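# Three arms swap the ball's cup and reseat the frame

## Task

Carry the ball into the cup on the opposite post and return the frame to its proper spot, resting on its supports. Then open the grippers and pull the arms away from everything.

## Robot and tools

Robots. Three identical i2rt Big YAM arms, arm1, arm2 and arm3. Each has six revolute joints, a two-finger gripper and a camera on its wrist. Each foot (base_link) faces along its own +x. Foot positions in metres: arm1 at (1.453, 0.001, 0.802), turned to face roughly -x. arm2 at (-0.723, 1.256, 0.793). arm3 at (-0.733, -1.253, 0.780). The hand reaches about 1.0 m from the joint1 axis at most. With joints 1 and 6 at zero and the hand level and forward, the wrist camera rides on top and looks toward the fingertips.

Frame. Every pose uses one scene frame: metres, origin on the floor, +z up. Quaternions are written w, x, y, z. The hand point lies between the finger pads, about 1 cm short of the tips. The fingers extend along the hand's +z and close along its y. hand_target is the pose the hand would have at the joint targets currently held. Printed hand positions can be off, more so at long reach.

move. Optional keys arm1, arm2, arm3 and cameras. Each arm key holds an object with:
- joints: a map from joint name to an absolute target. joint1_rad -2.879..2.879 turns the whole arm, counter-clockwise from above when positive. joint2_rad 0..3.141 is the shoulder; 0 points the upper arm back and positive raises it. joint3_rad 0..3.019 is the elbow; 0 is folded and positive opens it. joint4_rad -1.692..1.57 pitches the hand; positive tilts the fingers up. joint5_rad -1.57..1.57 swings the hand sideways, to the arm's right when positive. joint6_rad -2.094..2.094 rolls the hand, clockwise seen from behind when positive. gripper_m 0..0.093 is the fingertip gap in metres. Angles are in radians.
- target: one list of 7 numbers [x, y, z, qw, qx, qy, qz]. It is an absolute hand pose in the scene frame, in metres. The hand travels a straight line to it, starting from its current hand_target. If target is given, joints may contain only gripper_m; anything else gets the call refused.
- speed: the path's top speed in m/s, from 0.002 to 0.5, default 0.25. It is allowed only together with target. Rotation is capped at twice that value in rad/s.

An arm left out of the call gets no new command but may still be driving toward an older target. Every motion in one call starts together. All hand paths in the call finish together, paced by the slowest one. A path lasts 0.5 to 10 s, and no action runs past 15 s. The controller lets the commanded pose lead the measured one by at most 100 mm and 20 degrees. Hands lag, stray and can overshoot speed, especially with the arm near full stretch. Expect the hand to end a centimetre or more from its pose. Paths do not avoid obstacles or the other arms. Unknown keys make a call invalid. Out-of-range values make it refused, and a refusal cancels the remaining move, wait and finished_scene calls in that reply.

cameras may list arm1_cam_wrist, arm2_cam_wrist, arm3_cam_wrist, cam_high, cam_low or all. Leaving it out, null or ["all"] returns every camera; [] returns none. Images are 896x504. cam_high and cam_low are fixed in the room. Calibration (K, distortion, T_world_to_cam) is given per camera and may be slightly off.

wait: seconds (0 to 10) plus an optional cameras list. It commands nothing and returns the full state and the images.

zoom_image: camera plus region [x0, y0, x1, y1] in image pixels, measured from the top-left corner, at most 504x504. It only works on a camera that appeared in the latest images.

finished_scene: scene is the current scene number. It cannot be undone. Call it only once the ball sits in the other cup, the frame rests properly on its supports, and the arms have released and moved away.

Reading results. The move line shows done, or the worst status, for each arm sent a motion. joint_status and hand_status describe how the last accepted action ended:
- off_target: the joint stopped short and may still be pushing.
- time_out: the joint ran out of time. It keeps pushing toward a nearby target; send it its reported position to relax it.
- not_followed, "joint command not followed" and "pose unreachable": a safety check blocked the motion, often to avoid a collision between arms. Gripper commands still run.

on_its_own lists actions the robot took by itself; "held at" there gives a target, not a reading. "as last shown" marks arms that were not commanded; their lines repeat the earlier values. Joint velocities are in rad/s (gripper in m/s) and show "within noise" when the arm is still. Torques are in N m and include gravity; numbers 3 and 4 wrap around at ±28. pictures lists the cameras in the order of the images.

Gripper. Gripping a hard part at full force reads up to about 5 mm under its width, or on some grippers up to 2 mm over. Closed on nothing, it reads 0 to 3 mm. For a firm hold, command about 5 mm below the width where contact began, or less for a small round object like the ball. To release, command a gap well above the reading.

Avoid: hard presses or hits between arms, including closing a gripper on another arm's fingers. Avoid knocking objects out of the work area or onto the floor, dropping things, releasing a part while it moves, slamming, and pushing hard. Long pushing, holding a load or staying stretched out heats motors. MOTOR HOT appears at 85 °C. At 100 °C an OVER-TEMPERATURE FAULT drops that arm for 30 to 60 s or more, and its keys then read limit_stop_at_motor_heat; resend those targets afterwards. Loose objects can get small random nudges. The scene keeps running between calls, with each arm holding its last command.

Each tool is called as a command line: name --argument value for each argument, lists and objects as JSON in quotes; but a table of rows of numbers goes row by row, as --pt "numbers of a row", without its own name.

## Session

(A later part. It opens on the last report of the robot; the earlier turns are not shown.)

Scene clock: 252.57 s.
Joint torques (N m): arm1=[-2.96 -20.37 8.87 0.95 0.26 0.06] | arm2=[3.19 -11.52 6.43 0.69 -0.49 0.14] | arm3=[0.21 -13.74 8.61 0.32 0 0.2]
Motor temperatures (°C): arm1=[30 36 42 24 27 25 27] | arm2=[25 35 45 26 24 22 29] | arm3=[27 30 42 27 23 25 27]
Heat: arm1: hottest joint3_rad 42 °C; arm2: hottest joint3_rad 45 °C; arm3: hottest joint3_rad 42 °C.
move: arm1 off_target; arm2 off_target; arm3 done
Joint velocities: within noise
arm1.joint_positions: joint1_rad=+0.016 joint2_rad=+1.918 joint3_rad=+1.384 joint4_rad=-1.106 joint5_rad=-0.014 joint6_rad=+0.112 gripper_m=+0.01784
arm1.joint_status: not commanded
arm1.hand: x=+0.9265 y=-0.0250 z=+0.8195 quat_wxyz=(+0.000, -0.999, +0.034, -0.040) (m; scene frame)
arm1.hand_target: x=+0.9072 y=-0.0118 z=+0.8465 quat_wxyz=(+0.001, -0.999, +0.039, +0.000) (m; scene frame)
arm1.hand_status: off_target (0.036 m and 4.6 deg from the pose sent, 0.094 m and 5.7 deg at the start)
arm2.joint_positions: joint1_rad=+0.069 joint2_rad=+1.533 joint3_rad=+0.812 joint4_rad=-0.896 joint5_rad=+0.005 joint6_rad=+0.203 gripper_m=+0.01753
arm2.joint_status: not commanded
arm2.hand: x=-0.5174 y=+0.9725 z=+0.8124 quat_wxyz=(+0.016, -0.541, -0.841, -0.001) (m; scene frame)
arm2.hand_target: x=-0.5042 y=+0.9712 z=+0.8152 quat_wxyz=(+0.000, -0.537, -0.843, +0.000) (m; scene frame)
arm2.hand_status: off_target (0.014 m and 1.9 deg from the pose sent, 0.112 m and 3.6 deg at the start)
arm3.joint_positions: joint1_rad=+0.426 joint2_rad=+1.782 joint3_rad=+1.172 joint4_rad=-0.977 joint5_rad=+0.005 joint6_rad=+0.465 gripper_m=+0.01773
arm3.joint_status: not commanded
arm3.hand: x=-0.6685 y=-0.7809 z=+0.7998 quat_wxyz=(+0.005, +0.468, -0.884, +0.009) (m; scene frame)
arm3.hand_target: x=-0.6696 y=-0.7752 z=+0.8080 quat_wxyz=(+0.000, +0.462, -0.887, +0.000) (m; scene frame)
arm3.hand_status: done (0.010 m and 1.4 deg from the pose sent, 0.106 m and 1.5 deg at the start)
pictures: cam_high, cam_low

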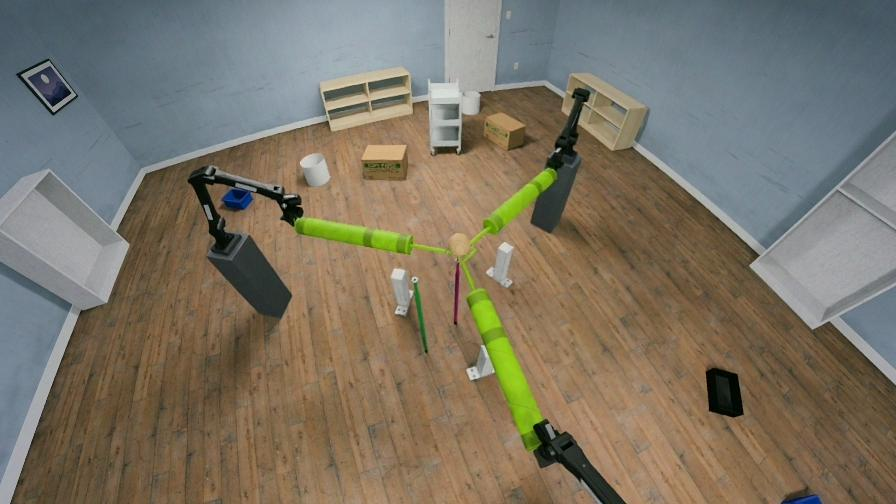

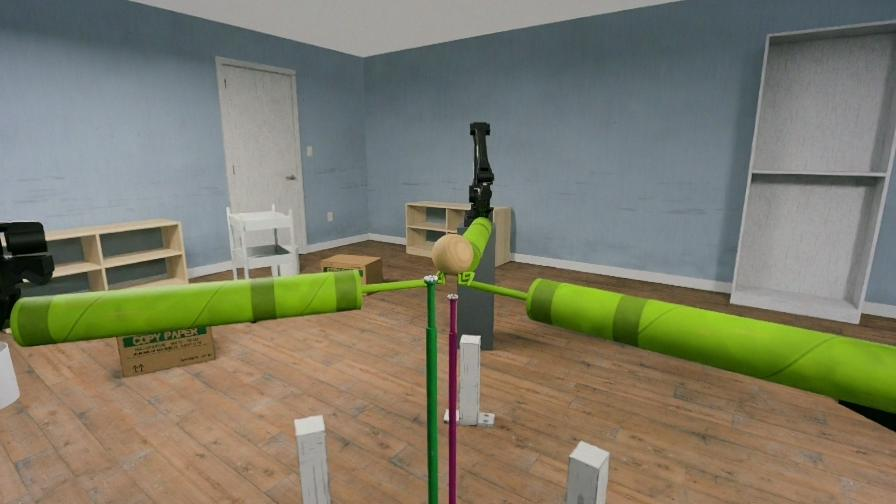

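move --arm1 '{"target":[0.908,-0.0138,0.730,0,0.9992,-0.039,0],"speed":0.05}' --arm2 '{"target":[-0.502,0.969,0.700,0,0.537,0.843,0],"speed":0.05}' --arm3 '{"target":[-0.668,-0.777,0.693,0,-0.462,0.887,0],"speed":0.05}' --cameras '["cam_high","cam_low"]'

zoom_image --camera "cam_low" --region '[370, 200, 540, 380]'

zoom_image --camera "cam_high" --region '[370, 200, 530, 330]'

Scene clock: 269.63 s.
Joint torques (N m): arm1=[-2.55 -20.25 6.99 0.87 0.24 0.11] | arm2=[2.84 -12.63 4.23 0.9 -0.42 0.12] | arm3=[-0.15 -13.86 6.49 0.58 -0.11 0.15]
Motor temperatures (°C): arm1=[30 35 42 24 27 25 27] | arm2=[25 34 42 26 24 22 29] | arm3=[27 32 39 27 23 25 27]
Heat: arm1: hottest joint3_rad 42 °C; arm2: hottest joint3_rad 42 °C; arm3: hottest joint3_rad 39 °C.
move: arm1 off_target; arm2 off_target; arm3 done
Joint velocities: within noise
arm1.joint_positions: joint1_rad=+0.016 joint2_rad=+2.079 joint3_rad=+1.307 joint4_rad=-0.847 joint5_rad=-0.014 joint6_rad=+0.112 gripper_m=+0.01784
arm1.joint_status: not commanded
arm1.hand: x=+0.9269 y=-0.0240 z=+0.7117 quat_wxyz=(+0.000, -0.999, +0.034, -0.030) (m; scene frame)
arm1.hand_target: x=+0.9087 y=-0.0138 z=+0.7303 quat_wxyz=(+0.000, -0.999, +0.039, +0.000) (m; scene frame)
arm1.hand_status: off_target (0.028 m and 3.5 deg from the pose sent, 0.092 m and 4.6 deg at the start)
arm2.joint_positions: joint1_rad=+0.074 joint2_rad=+1.813 joint3_rad=+0.745 joint4_rad=-0.548 joint5_rad=+0.003 joint6_rad=+0.207 gripper_m=+0.01753
arm2.joint_status: not commanded
arm2.hand: x=-0.5145 y=+0.9717 z=+0.7002 quat_wxyz=(+0.015, -0.540, -0.842, -0.002) (m; scene frame)
arm2.hand_target: x=-0.5021 y=+0.9691 z=+0.7003 quat_wxyz=(+0.000, -0.537, -0.843, +0.000) (m; scene frame)
arm2.hand_status: off_target (0.013 m and 1.8 deg from the pose sent, 0.114 m and 1.9 deg at the start)
arm3.joint_positions: joint1_rad=+0.426 joint2_rad=+1.976 joint3_rad=+1.104 joint4_rad=-0.705 joint5_rad=+0.008 joint6_rad=+0.465 gripper_m=+0.01773
arm3.joint_status: not commanded
arm3.hand: x=-0.6683 y=-0.7805 z=+0.6912 quat_wxyz=(+0.001, +0.468, -0.884, +0.006) (m; scene frame)
arm3.hand_target: x=-0.6680 y=-0.7770 z=+0.6930 quat_wxyz=(+0.000, +0.462, -0.887, +0.000) (m; scene frame)
arm3.hand_status: done (0.004 m and 1.0 deg from the pose sent, 0.107 m and 1.4 deg at the start)
pictures: cam_high, cam_low

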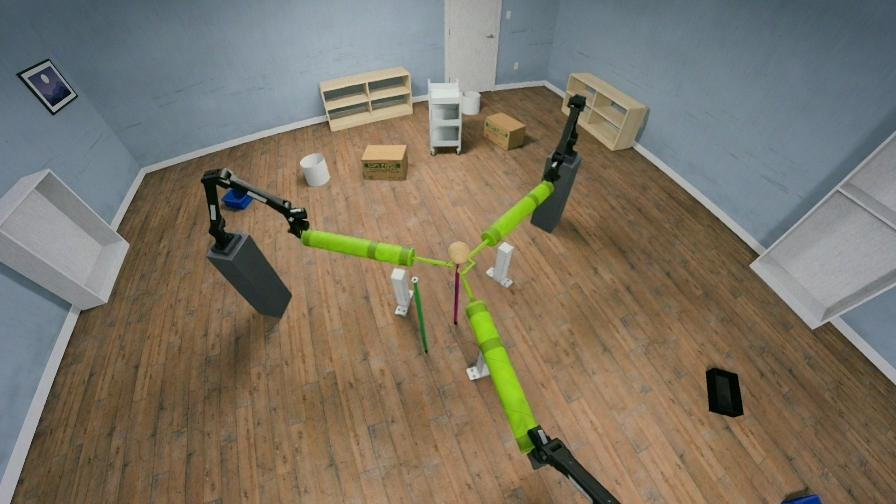

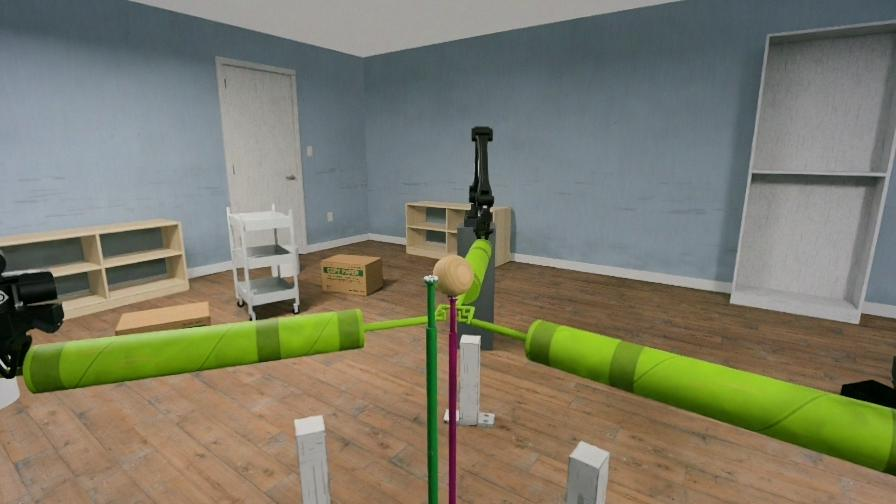

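Scaled by 2.800 from the camera's 896x504 image, which has a finer 1280x720 frame.

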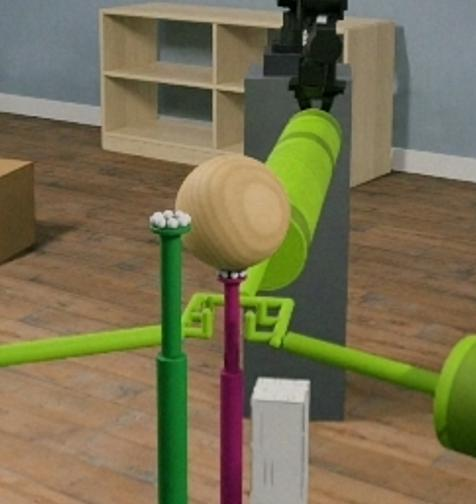

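Scaled by 3.150 from the camera's 896x504 image, which has a finer 1280x720 frame.

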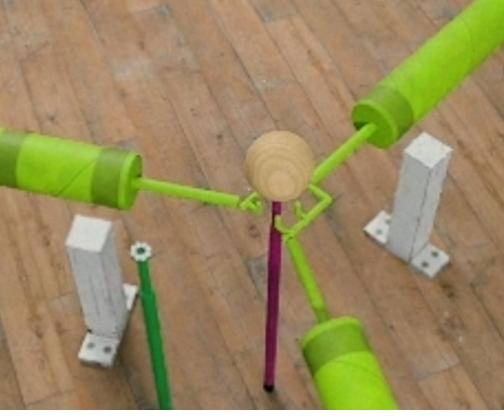

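move --arm1 '{"target":[0.868,0.0702,0.730,0,0.9992,-0.039,0],"speed":0.1}' --arm2 '{"target":[-0.542,1.053,0.700,0,0.537,0.843,0],"speed":0.1}' --arm3 '{"target":[-0.708,-0.693,0.693,0,-0.462,0.887,0],"speed":0.1}' --cameras '["cam_high","cam_low"]'

zoom_image --camera "cam_high" --region '[370, 200, 530, 330]'

Scene clock: 278.17 s.
Joint torques (N m): arm1=[-2.26 -21.07 10.24 -0.47 0.05 0.08] | arm2=[2.9 -12.22 2.18 0.25 -0.43 0.14] | arm3=[1.14 -15.79 9.65 -0.7 -0.25 0.31]
Motor temperatures (°C): arm1=[30 37 40 24 27 25 27] | arm2=[25 33 40 26 24 22 29] | arm3=[27 31 38 27 23 25 27]
Heat: arm1: hottest joint3_rad 40 °C; arm2: hottest joint3_rad 40 °C; arm3: hottest joint3_rad 38 °C.
move: arm1 off_target; arm2 off_target; arm3 off_target
Joint velocities: within noise
arm1.joint_positions: joint1_rad=-0.132 joint2_rad=+2.158 joint3_rad=+1.429 joint4_rad=-0.891 joint5_rad=-0.011 joint6_rad=-0.030 gripper_m=+0.01784
arm1.joint_status: not commanded
arm1.hand: x=+0.8955 y=+0.0583 z=+0.7040 quat_wxyz=(-0.002, -0.999, +0.037, -0.029) (m; scene frame)
arm1.hand_target: x=+0.8696 y=+0.0703 z=+0.7306 quat_wxyz=(+0.000, -0.999, +0.039, +0.000) (m; scene frame)
arm1.hand_status: off_target (0.040 m and 3.4 deg from the pose sent, 0.113 m and 3.5 deg at the start)
arm2.joint_positions: joint1_rad=+0.145 joint2_rad=+1.702 joint3_rad=+0.506 joint4_rad=-0.420 joint5_rad=+0.002 joint6_rad=+0.276 gripper_m=+0.01753
arm2.joint_status: not commanded
arm2.hand: x=-0.5497 y=+1.0513 z=+0.6931 quat_wxyz=(+0.016, -0.539, -0.842, -0.001) (m; scene frame)
arm2.hand_target: x=-0.5422 y=+1.0530 z=+0.6996 quat_wxyz=(+0.000, -0.537, -0.843, +0.000) (m; scene frame)
arm2.hand_status: off_target (0.011 m and 1.8 deg from the pose sent, 0.086 m and 1.8 deg at the start)
arm3.joint_positions: joint1_rad=+0.502 joint2_rad=+2.116 joint3_rad=+1.347 joint4_rad=-0.801 joint5_rad=+0.011 joint6_rad=+0.541 gripper_m=+0.01773
arm3.joint_status: not commanded
arm3.hand: x=-0.6998 y=-0.7037 z=+0.6851 quat_wxyz=(-0.003, +0.467, -0.884, +0.003) (m; scene frame)
arm3.hand_target: x=-0.7080 y=-0.6934 z=+0.6930 quat_wxyz=(+0.000, +0.462, -0.887, +0.000) (m; scene frame)
arm3.hand_status: off_target (0.016 m and 0.9 deg from the pose sent, 0.096 m and 1.0 deg at the start)
pictures: cam_high, cam_low

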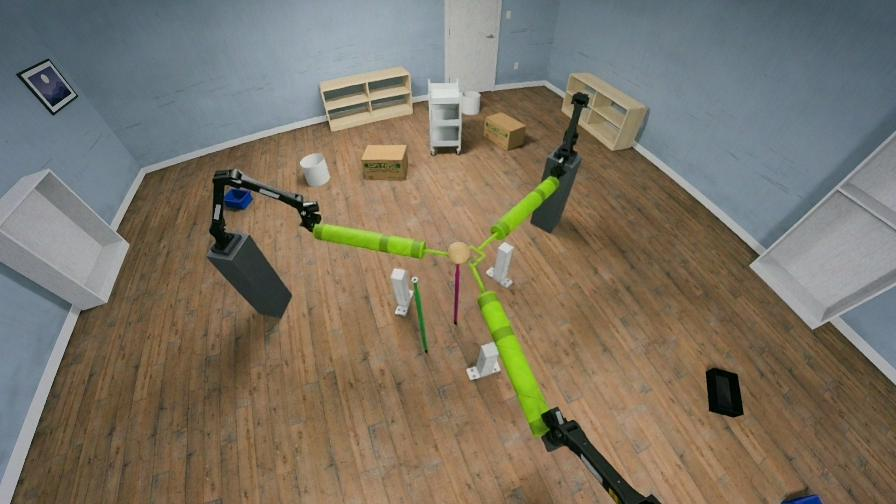

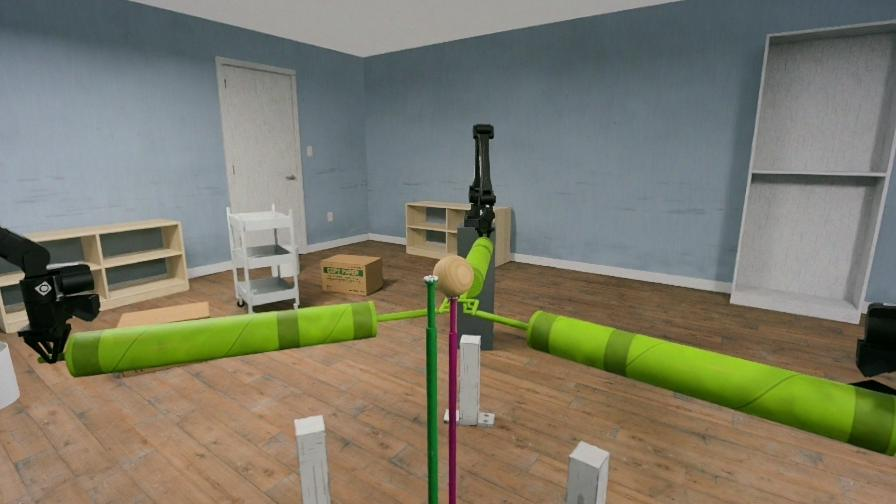

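Scaled by 3.150 from the camera's 896x504 image, which has a finer 1280x720 frame.

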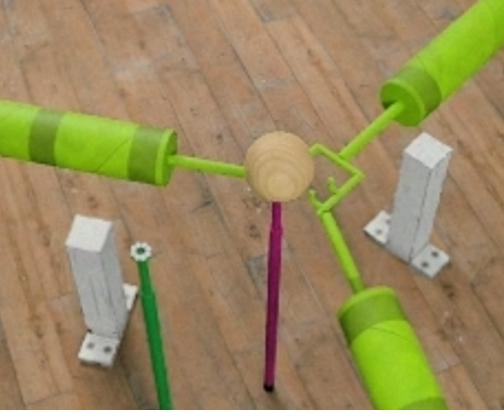

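move --arm1 '{"target":[0.862,0.0582,0.535,0,0.9992,-0.039,0],"speed":0.12}' --arm2 '{"target":[-0.546,1.042,0.513,0,0.537,0.843,0],"speed":0.12}' --arm3 '{"target":[-0.713,-0.704,0.498,0,-0.462,0.887,0],"speed":0.12}' --cameras '["cam_high","cam_low"]'

Scene clock: 286.47 s.
Joint torques (N m): arm1=[-1.14 -22.65 7.08 0.25 0.04 0.29] | arm2=[0.73 -12.34 -0.87 0.65 -0.41 -0.12] | arm3=[1.79 -16.73 5.9 0.18 -0.33 0.35]
Motor temperatures (°C): arm1=[30 38 40 24 27 25 27] | arm2=[25 34 38 26 24 22 30] | arm3=[27 31 37 27 23 25 27]
Heat: arm1: hottest joint3_rad 40 °C; arm2: hottest joint3_rad 38 °C; arm3: hottest joint3_rad 37 °C.
move: arm1 off_target; arm2 done; arm3 off_target
Joint velocities: within noise
arm1.joint_positions: joint1_rad=-0.122 joint2_rad=+2.544 joint3_rad=+1.538 joint4_rad=-0.614 joint5_rad=-0.011 joint6_rad=-0.029 gripper_m=+0.01784
arm1.joint_status: not commanded
arm1.hand: x=+0.8926 y=+0.0543 z=+0.5149 quat_wxyz=(-0.002, -0.999, +0.032, -0.029) (m; scene frame)
arm1.hand_target: x=+0.8630 y=+0.0582 z=+0.5357 quat_wxyz=(+0.000, -0.999, +0.039, +0.000) (m; scene frame)
arm1.hand_status: off_target (0.037 m and 3.5 deg from the pose sent, 0.172 m and 3.4 deg at the start)
arm2.joint_positions: joint1_rad=+0.136 joint2_rad=+2.386 joint3_rad=+0.636 joint4_rad=+0.146 joint5_rad=+0.003 joint6_rad=+0.269 gripper_m=+0.01753
arm2.joint_status: not commanded
arm2.hand: x=-0.5501 y=+1.0464 z=+0.5163 quat_wxyz=(+0.010, -0.540, -0.842, +0.001) (m; scene frame)
arm2.hand_target: x=-0.5460 y=+1.0421 z=+0.5132 quat_wxyz=(+0.000, -0.537, -0.843, +0.000) (m; scene frame)
arm2.hand_status: done (0.007 m and 1.2 deg from the pose sent, 0.180 m and 1.8 deg at the start)
arm3.joint_positions: joint1_rad=+0.502 joint2_rad=+2.498 joint3_rad=+1.416 joint4_rad=-0.490 joint5_rad=+0.013 joint6_rad=+0.544 gripper_m=+0.01773
arm3.joint_status: not commanded
arm3.hand: x=-0.7003 y=-0.7104 z=+0.4981 quat_wxyz=(-0.003, +0.466, -0.885, +0.004) (m; scene frame)
arm3.hand_target: x=-0.7129 y=-0.7042 z=+0.4981 quat_wxyz=(+0.000, +0.462, -0.887, +0.000) (m; scene frame)
arm3.hand_status: off_target (0.014 m and 0.8 deg from the pose sent, 0.188 m and 0.9 deg at the start)
pictures: cam_high, cam_low

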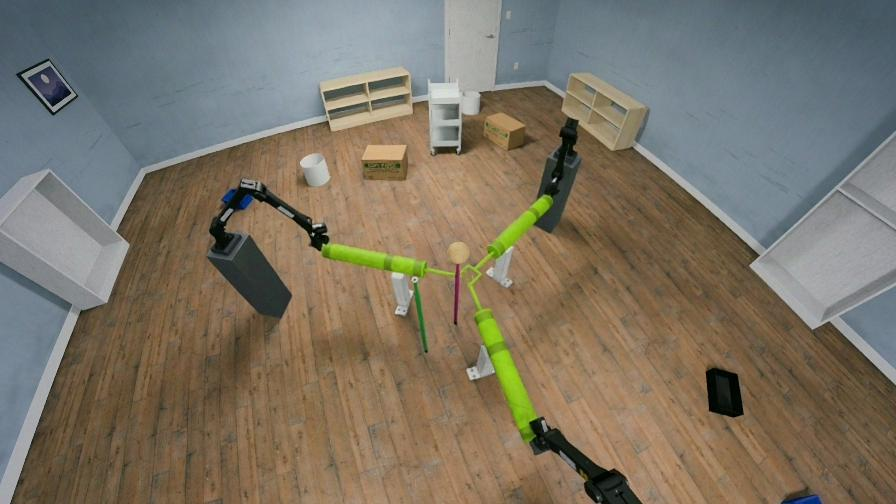

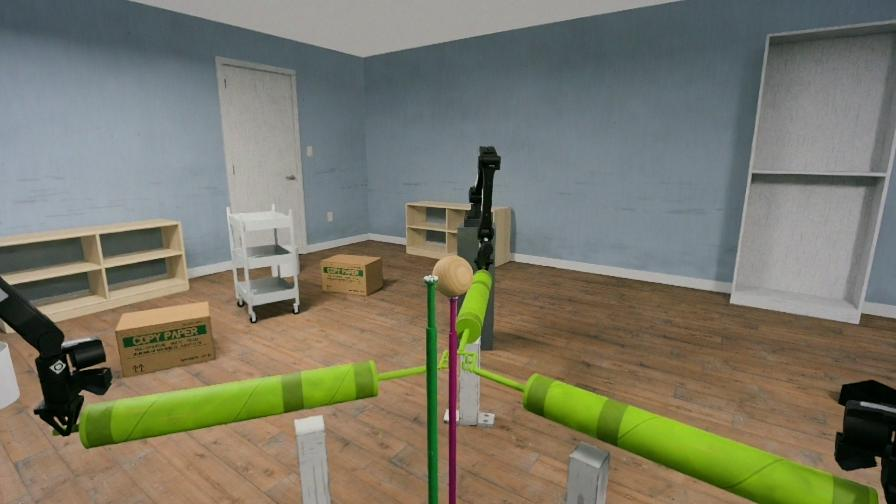

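move --arm1 '{"target":[0.854,0.046,0.495,0,0.9992,-0.039,0],"speed":0.06}' --arm2 '{"target":[-0.548,1.034,0.466,0,0.537,0.843,0],"speed":0.06}' --arm3 '{"target":[-0.721,-0.709,0.453,0,-0.462,0.887,0],"speed":0.06}' --cameras '["cam_high","cam_low"]'

Scene clock: 293.33 s.
Joint torques (N m): arm1=[-0.91 -22.83 7.06 0.35 0.05 0.3] | arm2=[0.67 -12.86 -1.29 0.65 -0.39 -0.16] | arm3=[1.96 -16.67 5.56 0.38 -0.33 0.34]
Motor temperatures (°C): arm1=[30 37 39 24 26 25 27] | arm2=[25 33 37 26 24 22 30] | arm3=[27 32 36 27 23 25 27]
Heat: arm1: hottest joint3_rad 39 °C; arm2: hottest joint3_rad 37 °C; arm3: hottest joint3_rad 36 °C.
move: arm1 off_target; arm2 done; arm3 off_target
Joint velocities: within noise
arm1.joint_positions: joint1_rad=-0.101 joint2_rad=+2.639 joint3_rad=+1.611 joint4_rad=-0.593 joint5_rad=-0.011 joint6_rad=-0.007 gripper_m=+0.01784
arm1.joint_status: not commanded
arm1.hand: x=+0.8865 y=+0.0436 z=+0.4764 quat_wxyz=(-0.002, -0.999, +0.033, -0.030) (m; scene frame)
arm1.hand_target: x=+0.8550 y=+0.0459 z=+0.4961 quat_wxyz=(+0.000, -0.999, +0.039, +0.000) (m; scene frame)
arm1.hand_status: off_target (0.038 m and 3.6 deg from the pose sent, 0.044 m and 3.5 deg at the start)
arm2.joint_positions: joint1_rad=+0.114 joint2_rad=+2.541 joint3_rad=+0.726 joint4_rad=+0.209 joint5_rad=+0.003 joint6_rad=+0.250 gripper_m=+0.01753
arm2.joint_status: not commanded
arm2.hand: x=-0.5521 y=+1.0392 z=+0.4695 quat_wxyz=(+0.011, -0.541, -0.841, +0.001) (m; scene frame)
arm2.hand_target: x=-0.5481 y=+1.0341 z=+0.4661 quat_wxyz=(+0.000, -0.537, -0.843, +0.000) (m; scene frame)
arm2.hand_status: done (0.007 m and 1.3 deg from the pose sent, 0.052 m and 1.2 deg at the start)
arm3.joint_positions: joint1_rad=+0.515 joint2_rad=+2.595 joint3_rad=+1.453 joint4_rad=-0.436 joint5_rad=+0.013 joint6_rad=+0.558 gripper_m=+0.01773
arm3.joint_status: not commanded
arm3.hand: x=-0.7076 y=-0.7170 z=+0.4539 quat_wxyz=(-0.002, +0.465, -0.885, +0.007) (m; scene frame)
arm3.hand_target: x=-0.7210 y=-0.7094 z=+0.4531 quat_wxyz=(+0.000, +0.462, -0.887, +0.000) (m; scene frame)
arm3.hand_status: off_target (0.016 m and 0.9 deg from the pose sent, 0.050 m and 0.8 deg at the start)
pictures: cam_high, cam_low

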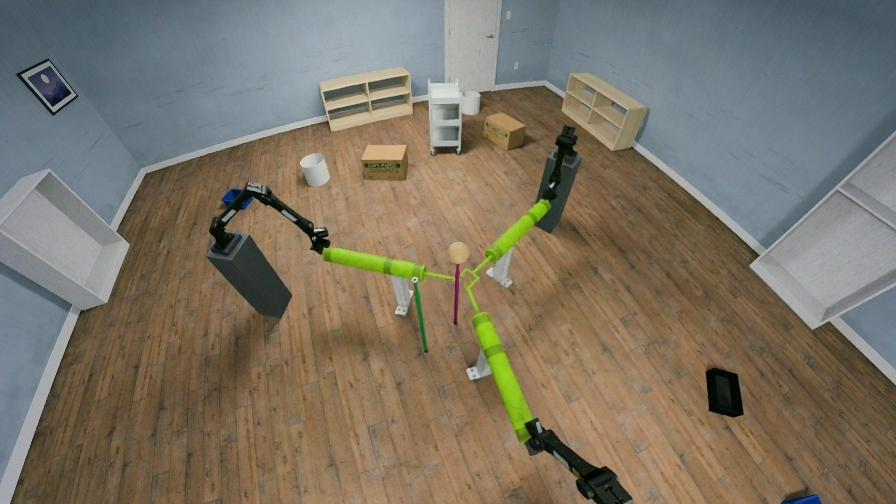

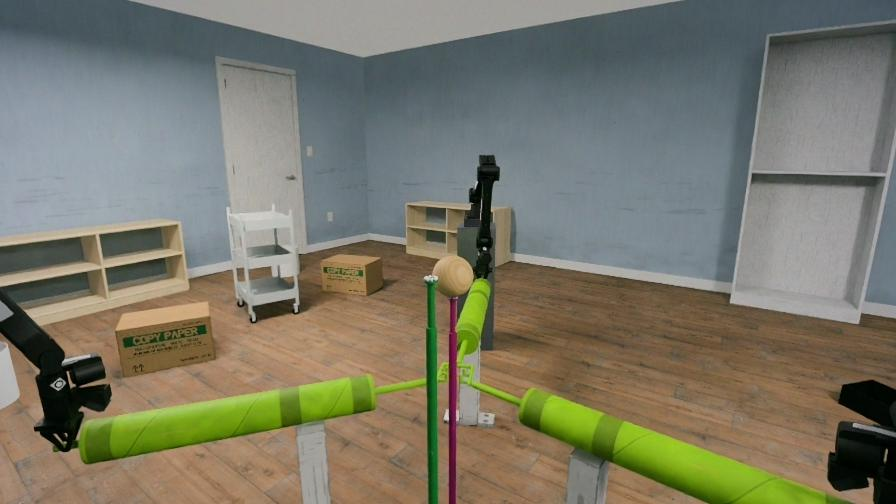

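XY is within 1 mm. Down 2 cm more, slightly past.

move --arm1 '{"target":[0.853,0.0465,0.472,0,0.9992,-0.039,0],"speed":0.05}' --arm2 '{"target":[-0.5475,1.035,0.443,0,0.537,0.843,0],"speed":0.05}' --arm3 '{"target":[-0.721,-0.7065,0.430,0,-0.462,0.887,0],"speed":0.05}' --cameras '["cam_high","cam_low"]'

Scene clock: 298.20 s.
Joint torques (N m): arm1=[-1.08 -21.89 7.34 0.5 0.06 0.28] | arm2=[1.03 -11.75 -0.77 0.88 -0.31 -0.12] | arm3=[1.67 -15.91 6.17 0.51 -0.32 0.32]
Motor temperatures (°C): arm1=[30 38 38 24 26 25 27] | arm2=[25 33 36 26 24 22 30] | arm3=[27 32 35 27 23 25 27]
Heat: arm1: hottest joint2_rad 38 °C; arm2: hottest joint3_rad 36 °C; arm3: hottest joint3_rad 35 °C.
move: arm1 off_target; arm2 off_target; arm3 off_target
Joint velocities: within noise
arm1.joint_positions: joint1_rad=-0.101 joint2_rad=+2.680 joint3_rad=+1.644 joint4_rad=-0.581 joint5_rad=-0.011 joint6_rad=-0.006 gripper_m=+0.01784
arm1.joint_status: not commanded
arm1.hand: x=+0.8833 y=+0.0436 z=+0.4599 quat_wxyz=(-0.002, -0.999, +0.033, -0.028) (m; scene frame)
arm1.hand_target: x=+0.8539 y=+0.0464 z=+0.4731 quat_wxyz=(+0.000, -0.999, +0.039, +0.000) (m; scene frame)
arm1.hand_status: off_target (0.033 m and 3.3 deg from the pose sent, 0.034 m and 3.6 deg at the start)
arm2.joint_positions: joint1_rad=+0.114 joint2_rad=+2.595 joint3_rad=+0.757 joint4_rad=+0.233 joint5_rad=+0.001 joint6_rad=+0.250 gripper_m=+0.01753
arm2.joint_status: not commanded
arm2.hand: x=-0.5518 y=+1.0393 z=+0.4524 quat_wxyz=(+0.010, -0.541, -0.841, +0.000) (m; scene frame)
arm2.hand_target: x=-0.5476 y=+1.0352 z=+0.4435 quat_wxyz=(+0.000, -0.537, -0.843, +0.000) (m; scene frame)
arm2.hand_status: off_target (0.011 m and 1.3 deg from the pose sent, 0.027 m and 1.3 deg at the start)
arm3.joint_positions: joint1_rad=+0.518 joint2_rad=+2.639 joint3_rad=+1.487 joint4_rad=-0.426 joint5_rad=+0.013 joint6_rad=+0.562 gripper_m=+0.01773
arm3.joint_status: not commanded
arm3.hand: x=-0.7091 y=-0.7152 z=+0.4361 quat_wxyz=(-0.001, +0.465, -0.885, +0.007) (m; scene frame)
arm3.hand_target: x=-0.7210 y=-0.7069 z=+0.4305 quat_wxyz=(+0.000, +0.462, -0.887, +0.000) (m; scene frame)
arm3.hand_status: off_target (0.016 m and 0.9 deg from the pose sent, 0.029 m and 0.9 deg at the start)
pictures: cam_high, cam_low

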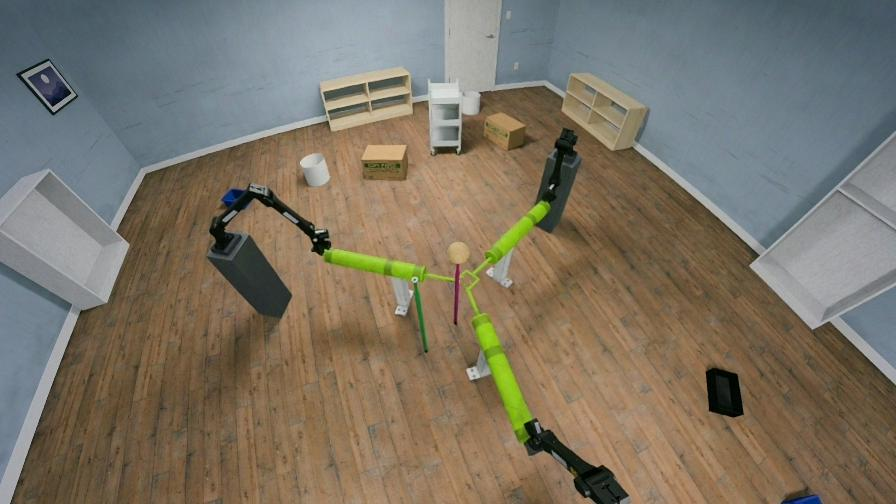

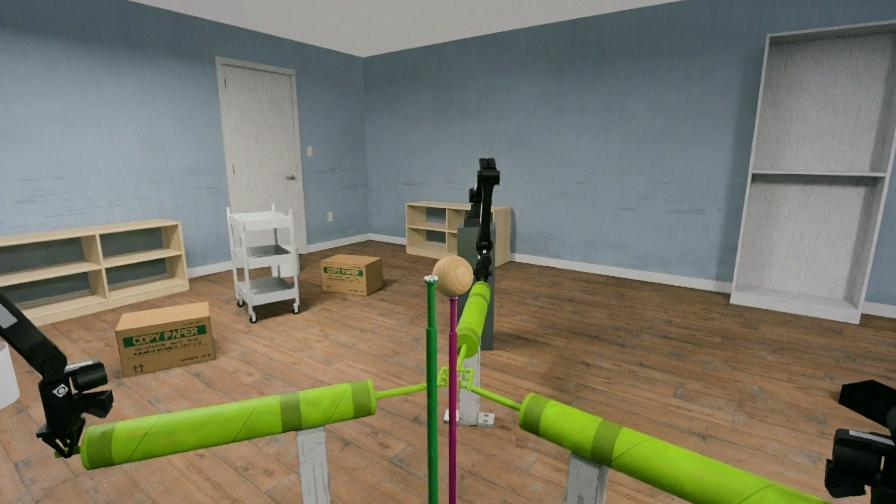

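move --arm1 '{"target":[0.855,0.0465,0.466,0,0.9992,-0.039,0],"speed":0.05}' --cameras '[]'

move --arm1 '{"joints":{"gripper_m":0.07}}' --arm2 '{"joints":{"gripper_m":0.07}}' --arm3 '{"joints":{"gripper_m":0.07}}' --cameras '["arm1_cam_wrist","arm2_cam_wrist","arm3_cam_wrist"]'

Scene clock: 303.93 s.
Joint torques (N m): arm1=[-1.08 -21.13 7.35 0.9 0.06 0.28] | arm2=[1.03 -11.69 -0.76 0.84 -0.31 -0.12] | arm3=[1.67 -15.97 6.19 0.51 -0.32 0.32]
Motor temperatures (°C): arm1=[30 37 38 24 26 25 27] | arm2=[25 34 35 26 24 22 30] | arm3=[27 32 34 27 23 25 27]
Heat: arm1: hottest joint3_rad 38 °C; arm2: hottest joint3_rad 35 °C; arm3: hottest joint3_rad 34 °C.
move: arm1 off_target
Joint velocities: within noise
arm1.joint_positions: joint1_rad=-0.101 joint2_rad=+2.681 joint3_rad=+1.645 joint4_rad=-0.581 joint5_rad=-0.011 joint6_rad=-0.006 gripper_m=+0.01784
arm1.joint_status: not commanded
arm1.hand: x=+0.8834 y=+0.0436 z=+0.4592 quat_wxyz=(-0.002, -0.999, +0.033, -0.028) (m; scene frame)
arm1.hand_target: x=+0.8558 y=+0.0465 z=+0.4672 quat_wxyz=(+0.000, -0.999, +0.039, +0.000) (m; scene frame)
arm1.hand_status: off_target (0.029 m and 3.3 deg from the pose sent, 0.029 m and 3.3 deg at the start)
arm2, arm3: as last shown
arm2.joint_positions: joint1_rad=+0.114 joint2_rad=+2.595 joint3_rad=+0.757 joint4_rad=+0.234 joint5_rad=+0.001 joint6_rad=+0.250 gripper_m=+0.01753
arm2.hand: x=-0.5516 y=+1.0391 z=+0.4523 quat_wxyz=(+0.009, -0.541, -0.841, +0.000) (m; scene frame)
pictures: none
No camera images: "cameras" was empty.

Scene clock: 304.70 s.
Joint torques (N m): arm1=[-1.03 -21.19 6.35 0.66 0.06 0.28] | arm2=[1.03 -12.16 -1.59 0.4 -0.18 -0.12] | arm3=[0.62 -15.97 6.17 0.51 0.03 0.13]
Motor temperatures (°C): arm1=[30 37 38 24 26 25 27] | arm2=[25 33 35 26 24 22 30] | arm3=[27 32 34 27 23 25 27]
Heat: arm1: hottest joint3_rad 38 °C; arm2: hottest joint3_rad 35 °C; arm3: hottest joint3_rad 34 °C.
move: arm1 done; arm2 done; arm3 done
Joint velocities: within noise
arm1.joint_positions: joint1_rad=-0.101 joint2_rad=+2.682 joint3_rad=+1.660 joint4_rad=-0.574 joint5_rad=-0.012 joint6_rad=-0.006 gripper_m=+0.06985
arm1.joint_status: all done
arm1.hand: x=+0.8735 y=+0.0442 z=+0.4613 quat_wxyz=(-0.002, -0.999, +0.033, -0.018) (m; scene frame)
arm1.hand_target: x=+0.8558 y=+0.0464 z=+0.4672 quat_wxyz=(+0.000, -0.999, +0.039, +0.000) (m; scene frame)
arm1.hand_status: not commanded
arm2.joint_positions: joint1_rad=+0.114 joint2_rad=+2.598 joint3_rad=+0.771 joint4_rad=+0.248 joint5_rad=-0.002 joint6_rad=+0.250 gripper_m=+0.06987
arm2.joint_status: all done
arm2.hand: x=-0.5444 y=+1.0310 z=+0.4503 quat_wxyz=(-0.003, -0.541, -0.841, +0.002) (m; scene frame)
arm2.hand_target: x=-0.5475 y=+1.0350 z=+0.4434 quat_wxyz=(+0.000, -0.537, -0.843, +0.000) (m; scene frame)
arm2.hand_status: not commanded
arm3.joint_positions: joint1_rad=+0.531 joint2_rad=+2.639 joint3_rad=+1.487 joint4_rad=-0.426 joint5_rad=+0.005 joint6_rad=+0.578 gripper_m=+0.06990
arm3.joint_status: all done
arm3.hand: x=-0.7177 y=-0.7149 z=+0.4361 quat_wxyz=(+0.002, +0.464, -0.886, +0.005) (m; scene frame)
arm3.hand_target: x=-0.7209 y=-0.7069 z=+0.4305 quat_wxyz=(+0.000, +0.462, -0.887, +0.000) (m; scene frame)
arm3.hand_status: not commanded
pictures: arm1_cam_wrist, arm2_cam_wrist, arm3_cam_wrist
camera_calibration:
arm1_cam_wrist: T_world_to_cam=[[0.0585405, 0.998104, 0.0190257, -0.105989], [0.782134, -0.0577001, 0.620433, -0.964404], [0.620355, -0.0214398, -0.784028, -0.0545078], [0, 0, 0, 1]] pos_world=[0.794312, 0.0489736, 0.557629]
arm2_cam_wrist: T_world_to_cam=[[-0.911516, -0.411235, 0.00487691, -0.0760367], [-0.334904, 0.749105, 0.57156, -1.20417], [-0.238699, 0.519353, -0.820546, -0.172112], [0, 0, 0, 1]] pos_world=[-0.513673, 0.960167, 0.547401]
arm3_cam_wrist: T_world_to_cam=[[0.825844, -0.563886, 0.00380005, 0.187626], [-0.453207, -0.659707, 0.599492, -1.05495], [-0.335539, -0.496809, -0.800372, -0.120839], [0, 0, 0, 1]] pos_world=[-0.673607, -0.650193, 0.535006]

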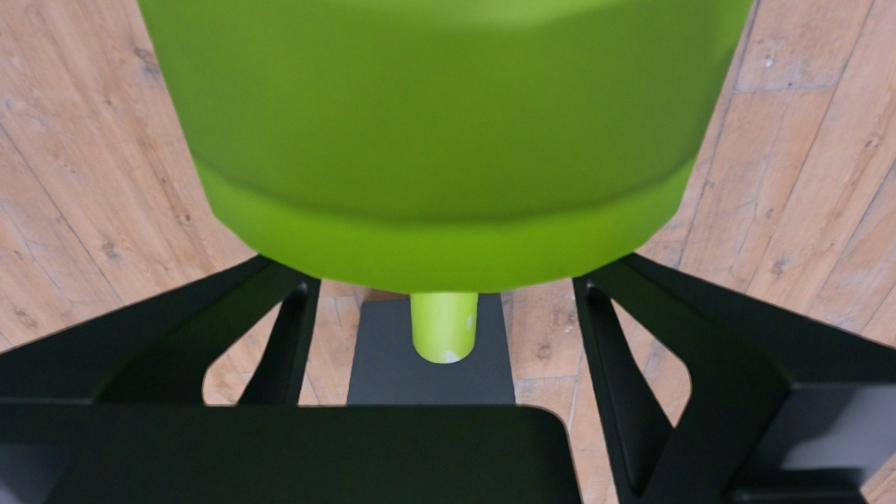

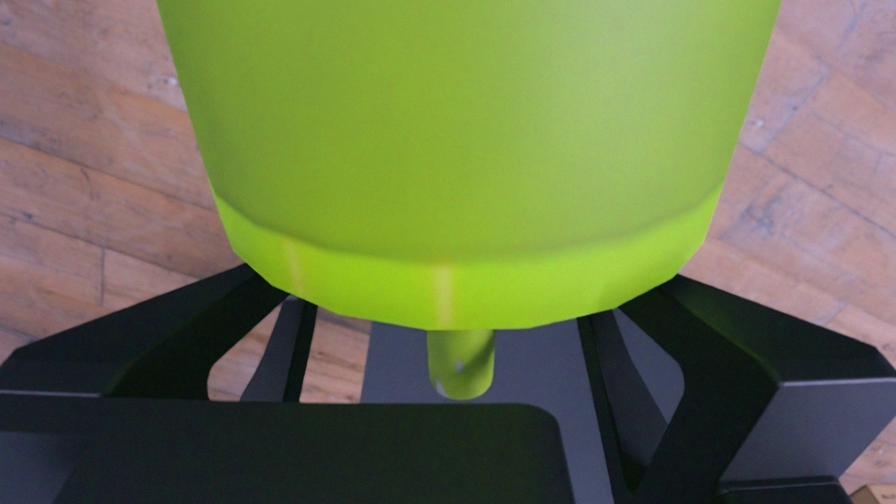

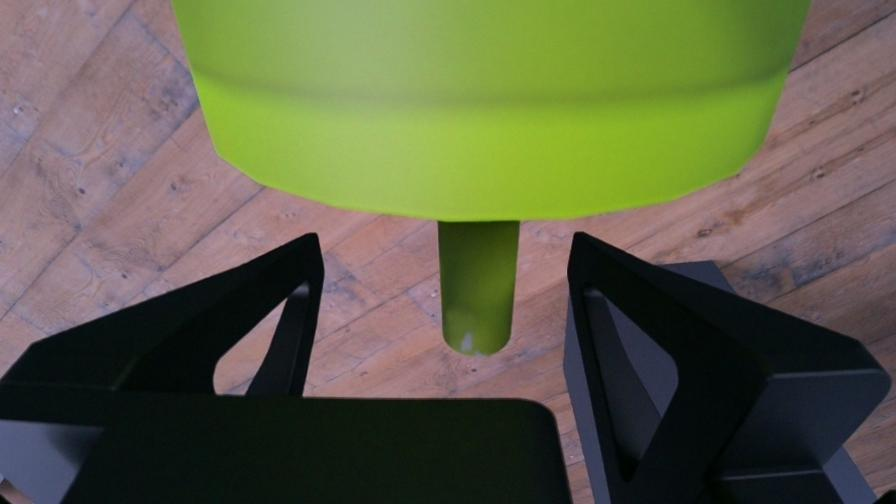

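move --arm1 '{"target":[0.875,0.0465,0.485,0,0.9992,-0.039,0],"speed":0.08}' --arm2 '{"target":[-0.556,1.053,0.462,0,0.537,0.843,0],"speed":0.08}' --arm3 '{"target":[-0.721,-0.707,0.455,0,-0.462,0.887,0],"speed":0.08}' --cameras '[]'

move --arm1 '{"target":[0.90,0.0465,0.70,0,0.9992,-0.039,0],"speed":0.2}' --arm2 '{"target":[-0.564,1.070,0.70,0,0.537,0.843,0],"speed":0.2}' --arm3 '{"target":[-0.727,-0.715,0.70,0,-0.462,0.887,0],"speed":0.2}' --cameras '["cam_high","cam_low"]'

Scene clock: 312.47 s.
Joint torques (N m): arm1=[-1.26 -22.95 3.73 0.75 0.07 0.26] | arm2=[2.02 -14.68 -3.67 0.46 -0.18 0.06] | arm3=[0.56 -19.37 3.93 0.01 0.04 0.13]
Motor temperatures (°C): arm1=[30 39 37 24 26 25 26] | arm2=[25 33 34 26 24 22 29] | arm3=[27 32 33 27 23 25 27]
Heat: arm1: hottest joint2_rad 39 °C; arm2: hottest joint3_rad 34 °C; arm3: hottest joint3_rad 33 °C.
move: arm1 off_target; arm2 done; arm3 off_target
Joint velocities: within noise
arm1.joint_positions: joint1_rad=-0.101 joint2_rad=+2.639 joint3_rad=+1.588 joint4_rad=-0.541 joint5_rad=-0.012 joint6_rad=-0.006 gripper_m=+0.06990
arm1.joint_status: not commanded
arm1.hand: x=+0.8871 y=+0.0431 z=+0.4715 quat_wxyz=(-0.002, -0.999, +0.033, -0.016) (m; scene frame)
arm1.hand_target: x=+0.8750 y=+0.0465 z=+0.4849 quat_wxyz=(+0.000, -0.999, +0.039, +0.000) (m; scene frame)
arm1.hand_status: off_target (0.018 m and 2.0 deg from the pose sent, 0.024 m and 2.2 deg at the start)
arm2.joint_positions: joint1_rad=+0.120 joint2_rad=+2.598 joint3_rad=+0.716 joint4_rad=+0.284 joint5_rad=-0.003 joint6_rad=+0.250 gripper_m=+0.06992
arm2.joint_status: not commanded
arm2.hand: x=-0.5588 y=+1.0514 z=+0.4559 quat_wxyz=(+0.006, -0.539, -0.842, -0.001) (m; scene frame)
arm2.hand_target: x=-0.5561 y=+1.0529 z=+0.4619 quat_wxyz=(+0.000, -0.537, -0.843, +0.000) (m; scene frame)
arm2.hand_status: done (0.007 m and 0.7 deg from the pose sent, 0.027 m and 0.7 deg at the start)
arm3.joint_positions: joint1_rad=+0.531 joint2_rad=+2.630 joint3_rad=+1.478 joint4_rad=-0.434 joint5_rad=+0.005 joint6_rad=+0.578 gripper_m=+0.06995
arm3.joint_status: not commanded
arm3.hand: x=-0.7177 y=-0.7173 z=+0.4399 quat_wxyz=(+0.004, +0.464, -0.886, +0.008) (m; scene frame)
arm3.hand_target: x=-0.7209 y=-0.7070 z=+0.4547 quat_wxyz=(+0.000, +0.462, -0.887, +0.000) (m; scene frame)
arm3.hand_status: off_target (0.019 m and 1.0 deg from the pose sent, 0.021 m and 0.7 deg at the start)
pictures: none
No camera images: "cameras" was empty.

Scene clock: 314.67 s.
Joint torques (N m): arm1=[-1.9 -19.66 5.79 0.08 0.07 0.19] | arm2=[2.02 -9.99 2.58 -0.32 -0.18 0.13] | arm3=[0.79 -16.5 7.02 0.06 0.04 0.13]
Motor temperatures (°C): arm1=[30 39 36 24 26 25 26] | arm2=[25 33 33 26 24 22 29] | arm3=[27 32 33 27 23 25 26]
Heat: arm1: hottest joint2_rad 39 °C; arm2: hottest joint2_rad 33 °C; arm3: hottest joint3_rad 33 °C.
move: arm1 done; arm2 done; arm3 done
Joint velocities: within noise
arm1.joint_positions: joint1_rad=-0.101 joint2_rad=+2.137 joint3_rad=+1.354 joint4_rad=-0.781 joint5_rad=-0.012 joint6_rad=-0.006 gripper_m=+0.06990
arm1.joint_status: not commanded
arm1.hand: x=+0.9005 y=+0.0400 z=+0.6941 quat_wxyz=(-0.001, -0.999, +0.033, -0.002) (m; scene frame)
arm1.hand_target: x=+0.9001 y=+0.0464 z=+0.6999 quat_wxyz=(+0.000, -0.999, +0.039, +0.000) (m; scene frame)
arm1.hand_status: done (0.009 m and 0.7 deg from the pose sent, 0.229 m and 2.0 deg at the start)
arm2.joint_positions: joint1_rad=+0.134 joint2_rad=+1.641 joint3_rad=+0.423 joint4_rad=-0.373 joint5_rad=-0.003 joint6_rad=+0.257 gripper_m=+0.06992
arm2.joint_status: not commanded
arm2.hand: x=-0.5665 y=+1.0682 z=+0.6961 quat_wxyz=(+0.003, -0.536, -0.844, +0.000) (m; scene frame)
arm2.hand_target: x=-0.5641 y=+1.0700 z=+0.6998 quat_wxyz=(+0.000, -0.537, -0.843, +0.000) (m; scene frame)
arm2.hand_status: done (0.005 m and 0.4 deg from the pose sent, 0.245 m and 0.7 deg at the start)
arm3.joint_positions: joint1_rad=+0.540 joint2_rad=+2.078 joint3_rad=+1.301 joint4_rad=-0.796 joint5_rad=+0.005 joint6_rad=+0.590 gripper_m=+0.06995
arm3.joint_status: not commanded
arm3.hand: x=-0.7217 y=-0.7166 z=+0.6927 quat_wxyz=(+0.001, +0.462, -0.887, +0.003) (m; scene frame)
arm3.hand_target: x=-0.7270 y=-0.7150 z=+0.6999 quat_wxyz=(+0.000, +0.462, -0.887, +0.000) (m; scene frame)
arm3.hand_status: done (0.009 m and 0.3 deg from the pose sent, 0.260 m and 1.0 deg at the start)
pictures: cam_high, cam_low

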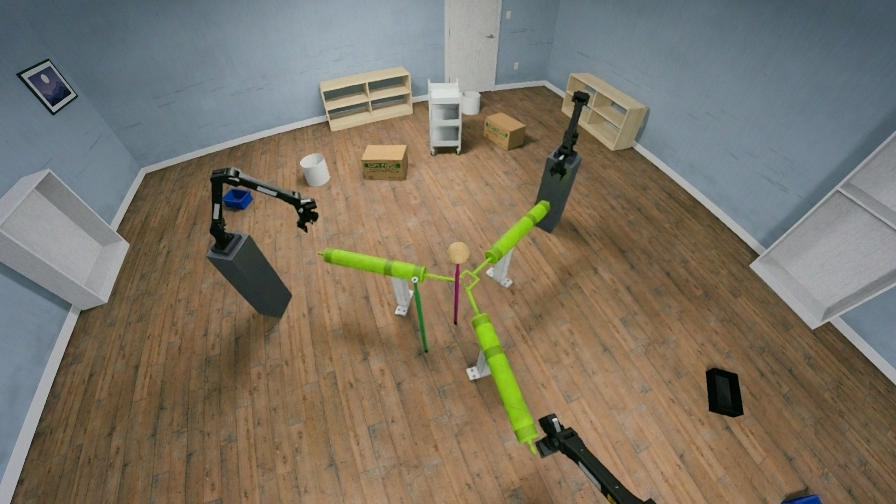

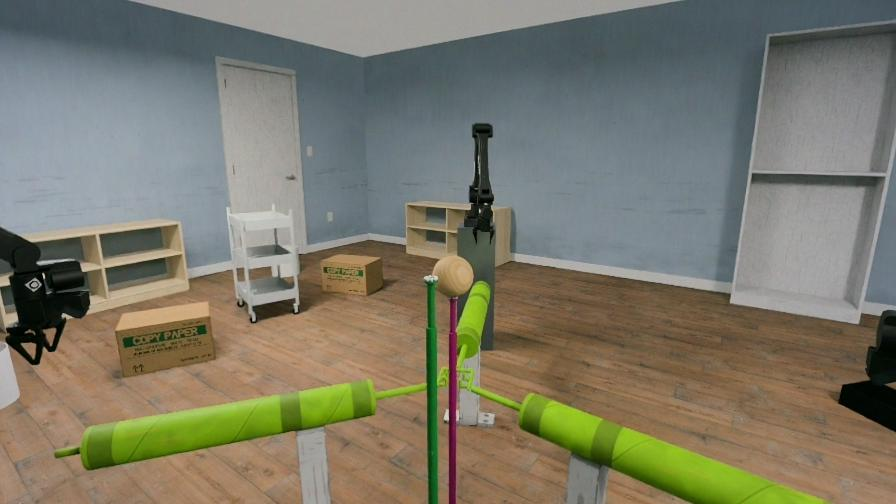

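finished_scene --scene 2

The scene is finished: the task was done.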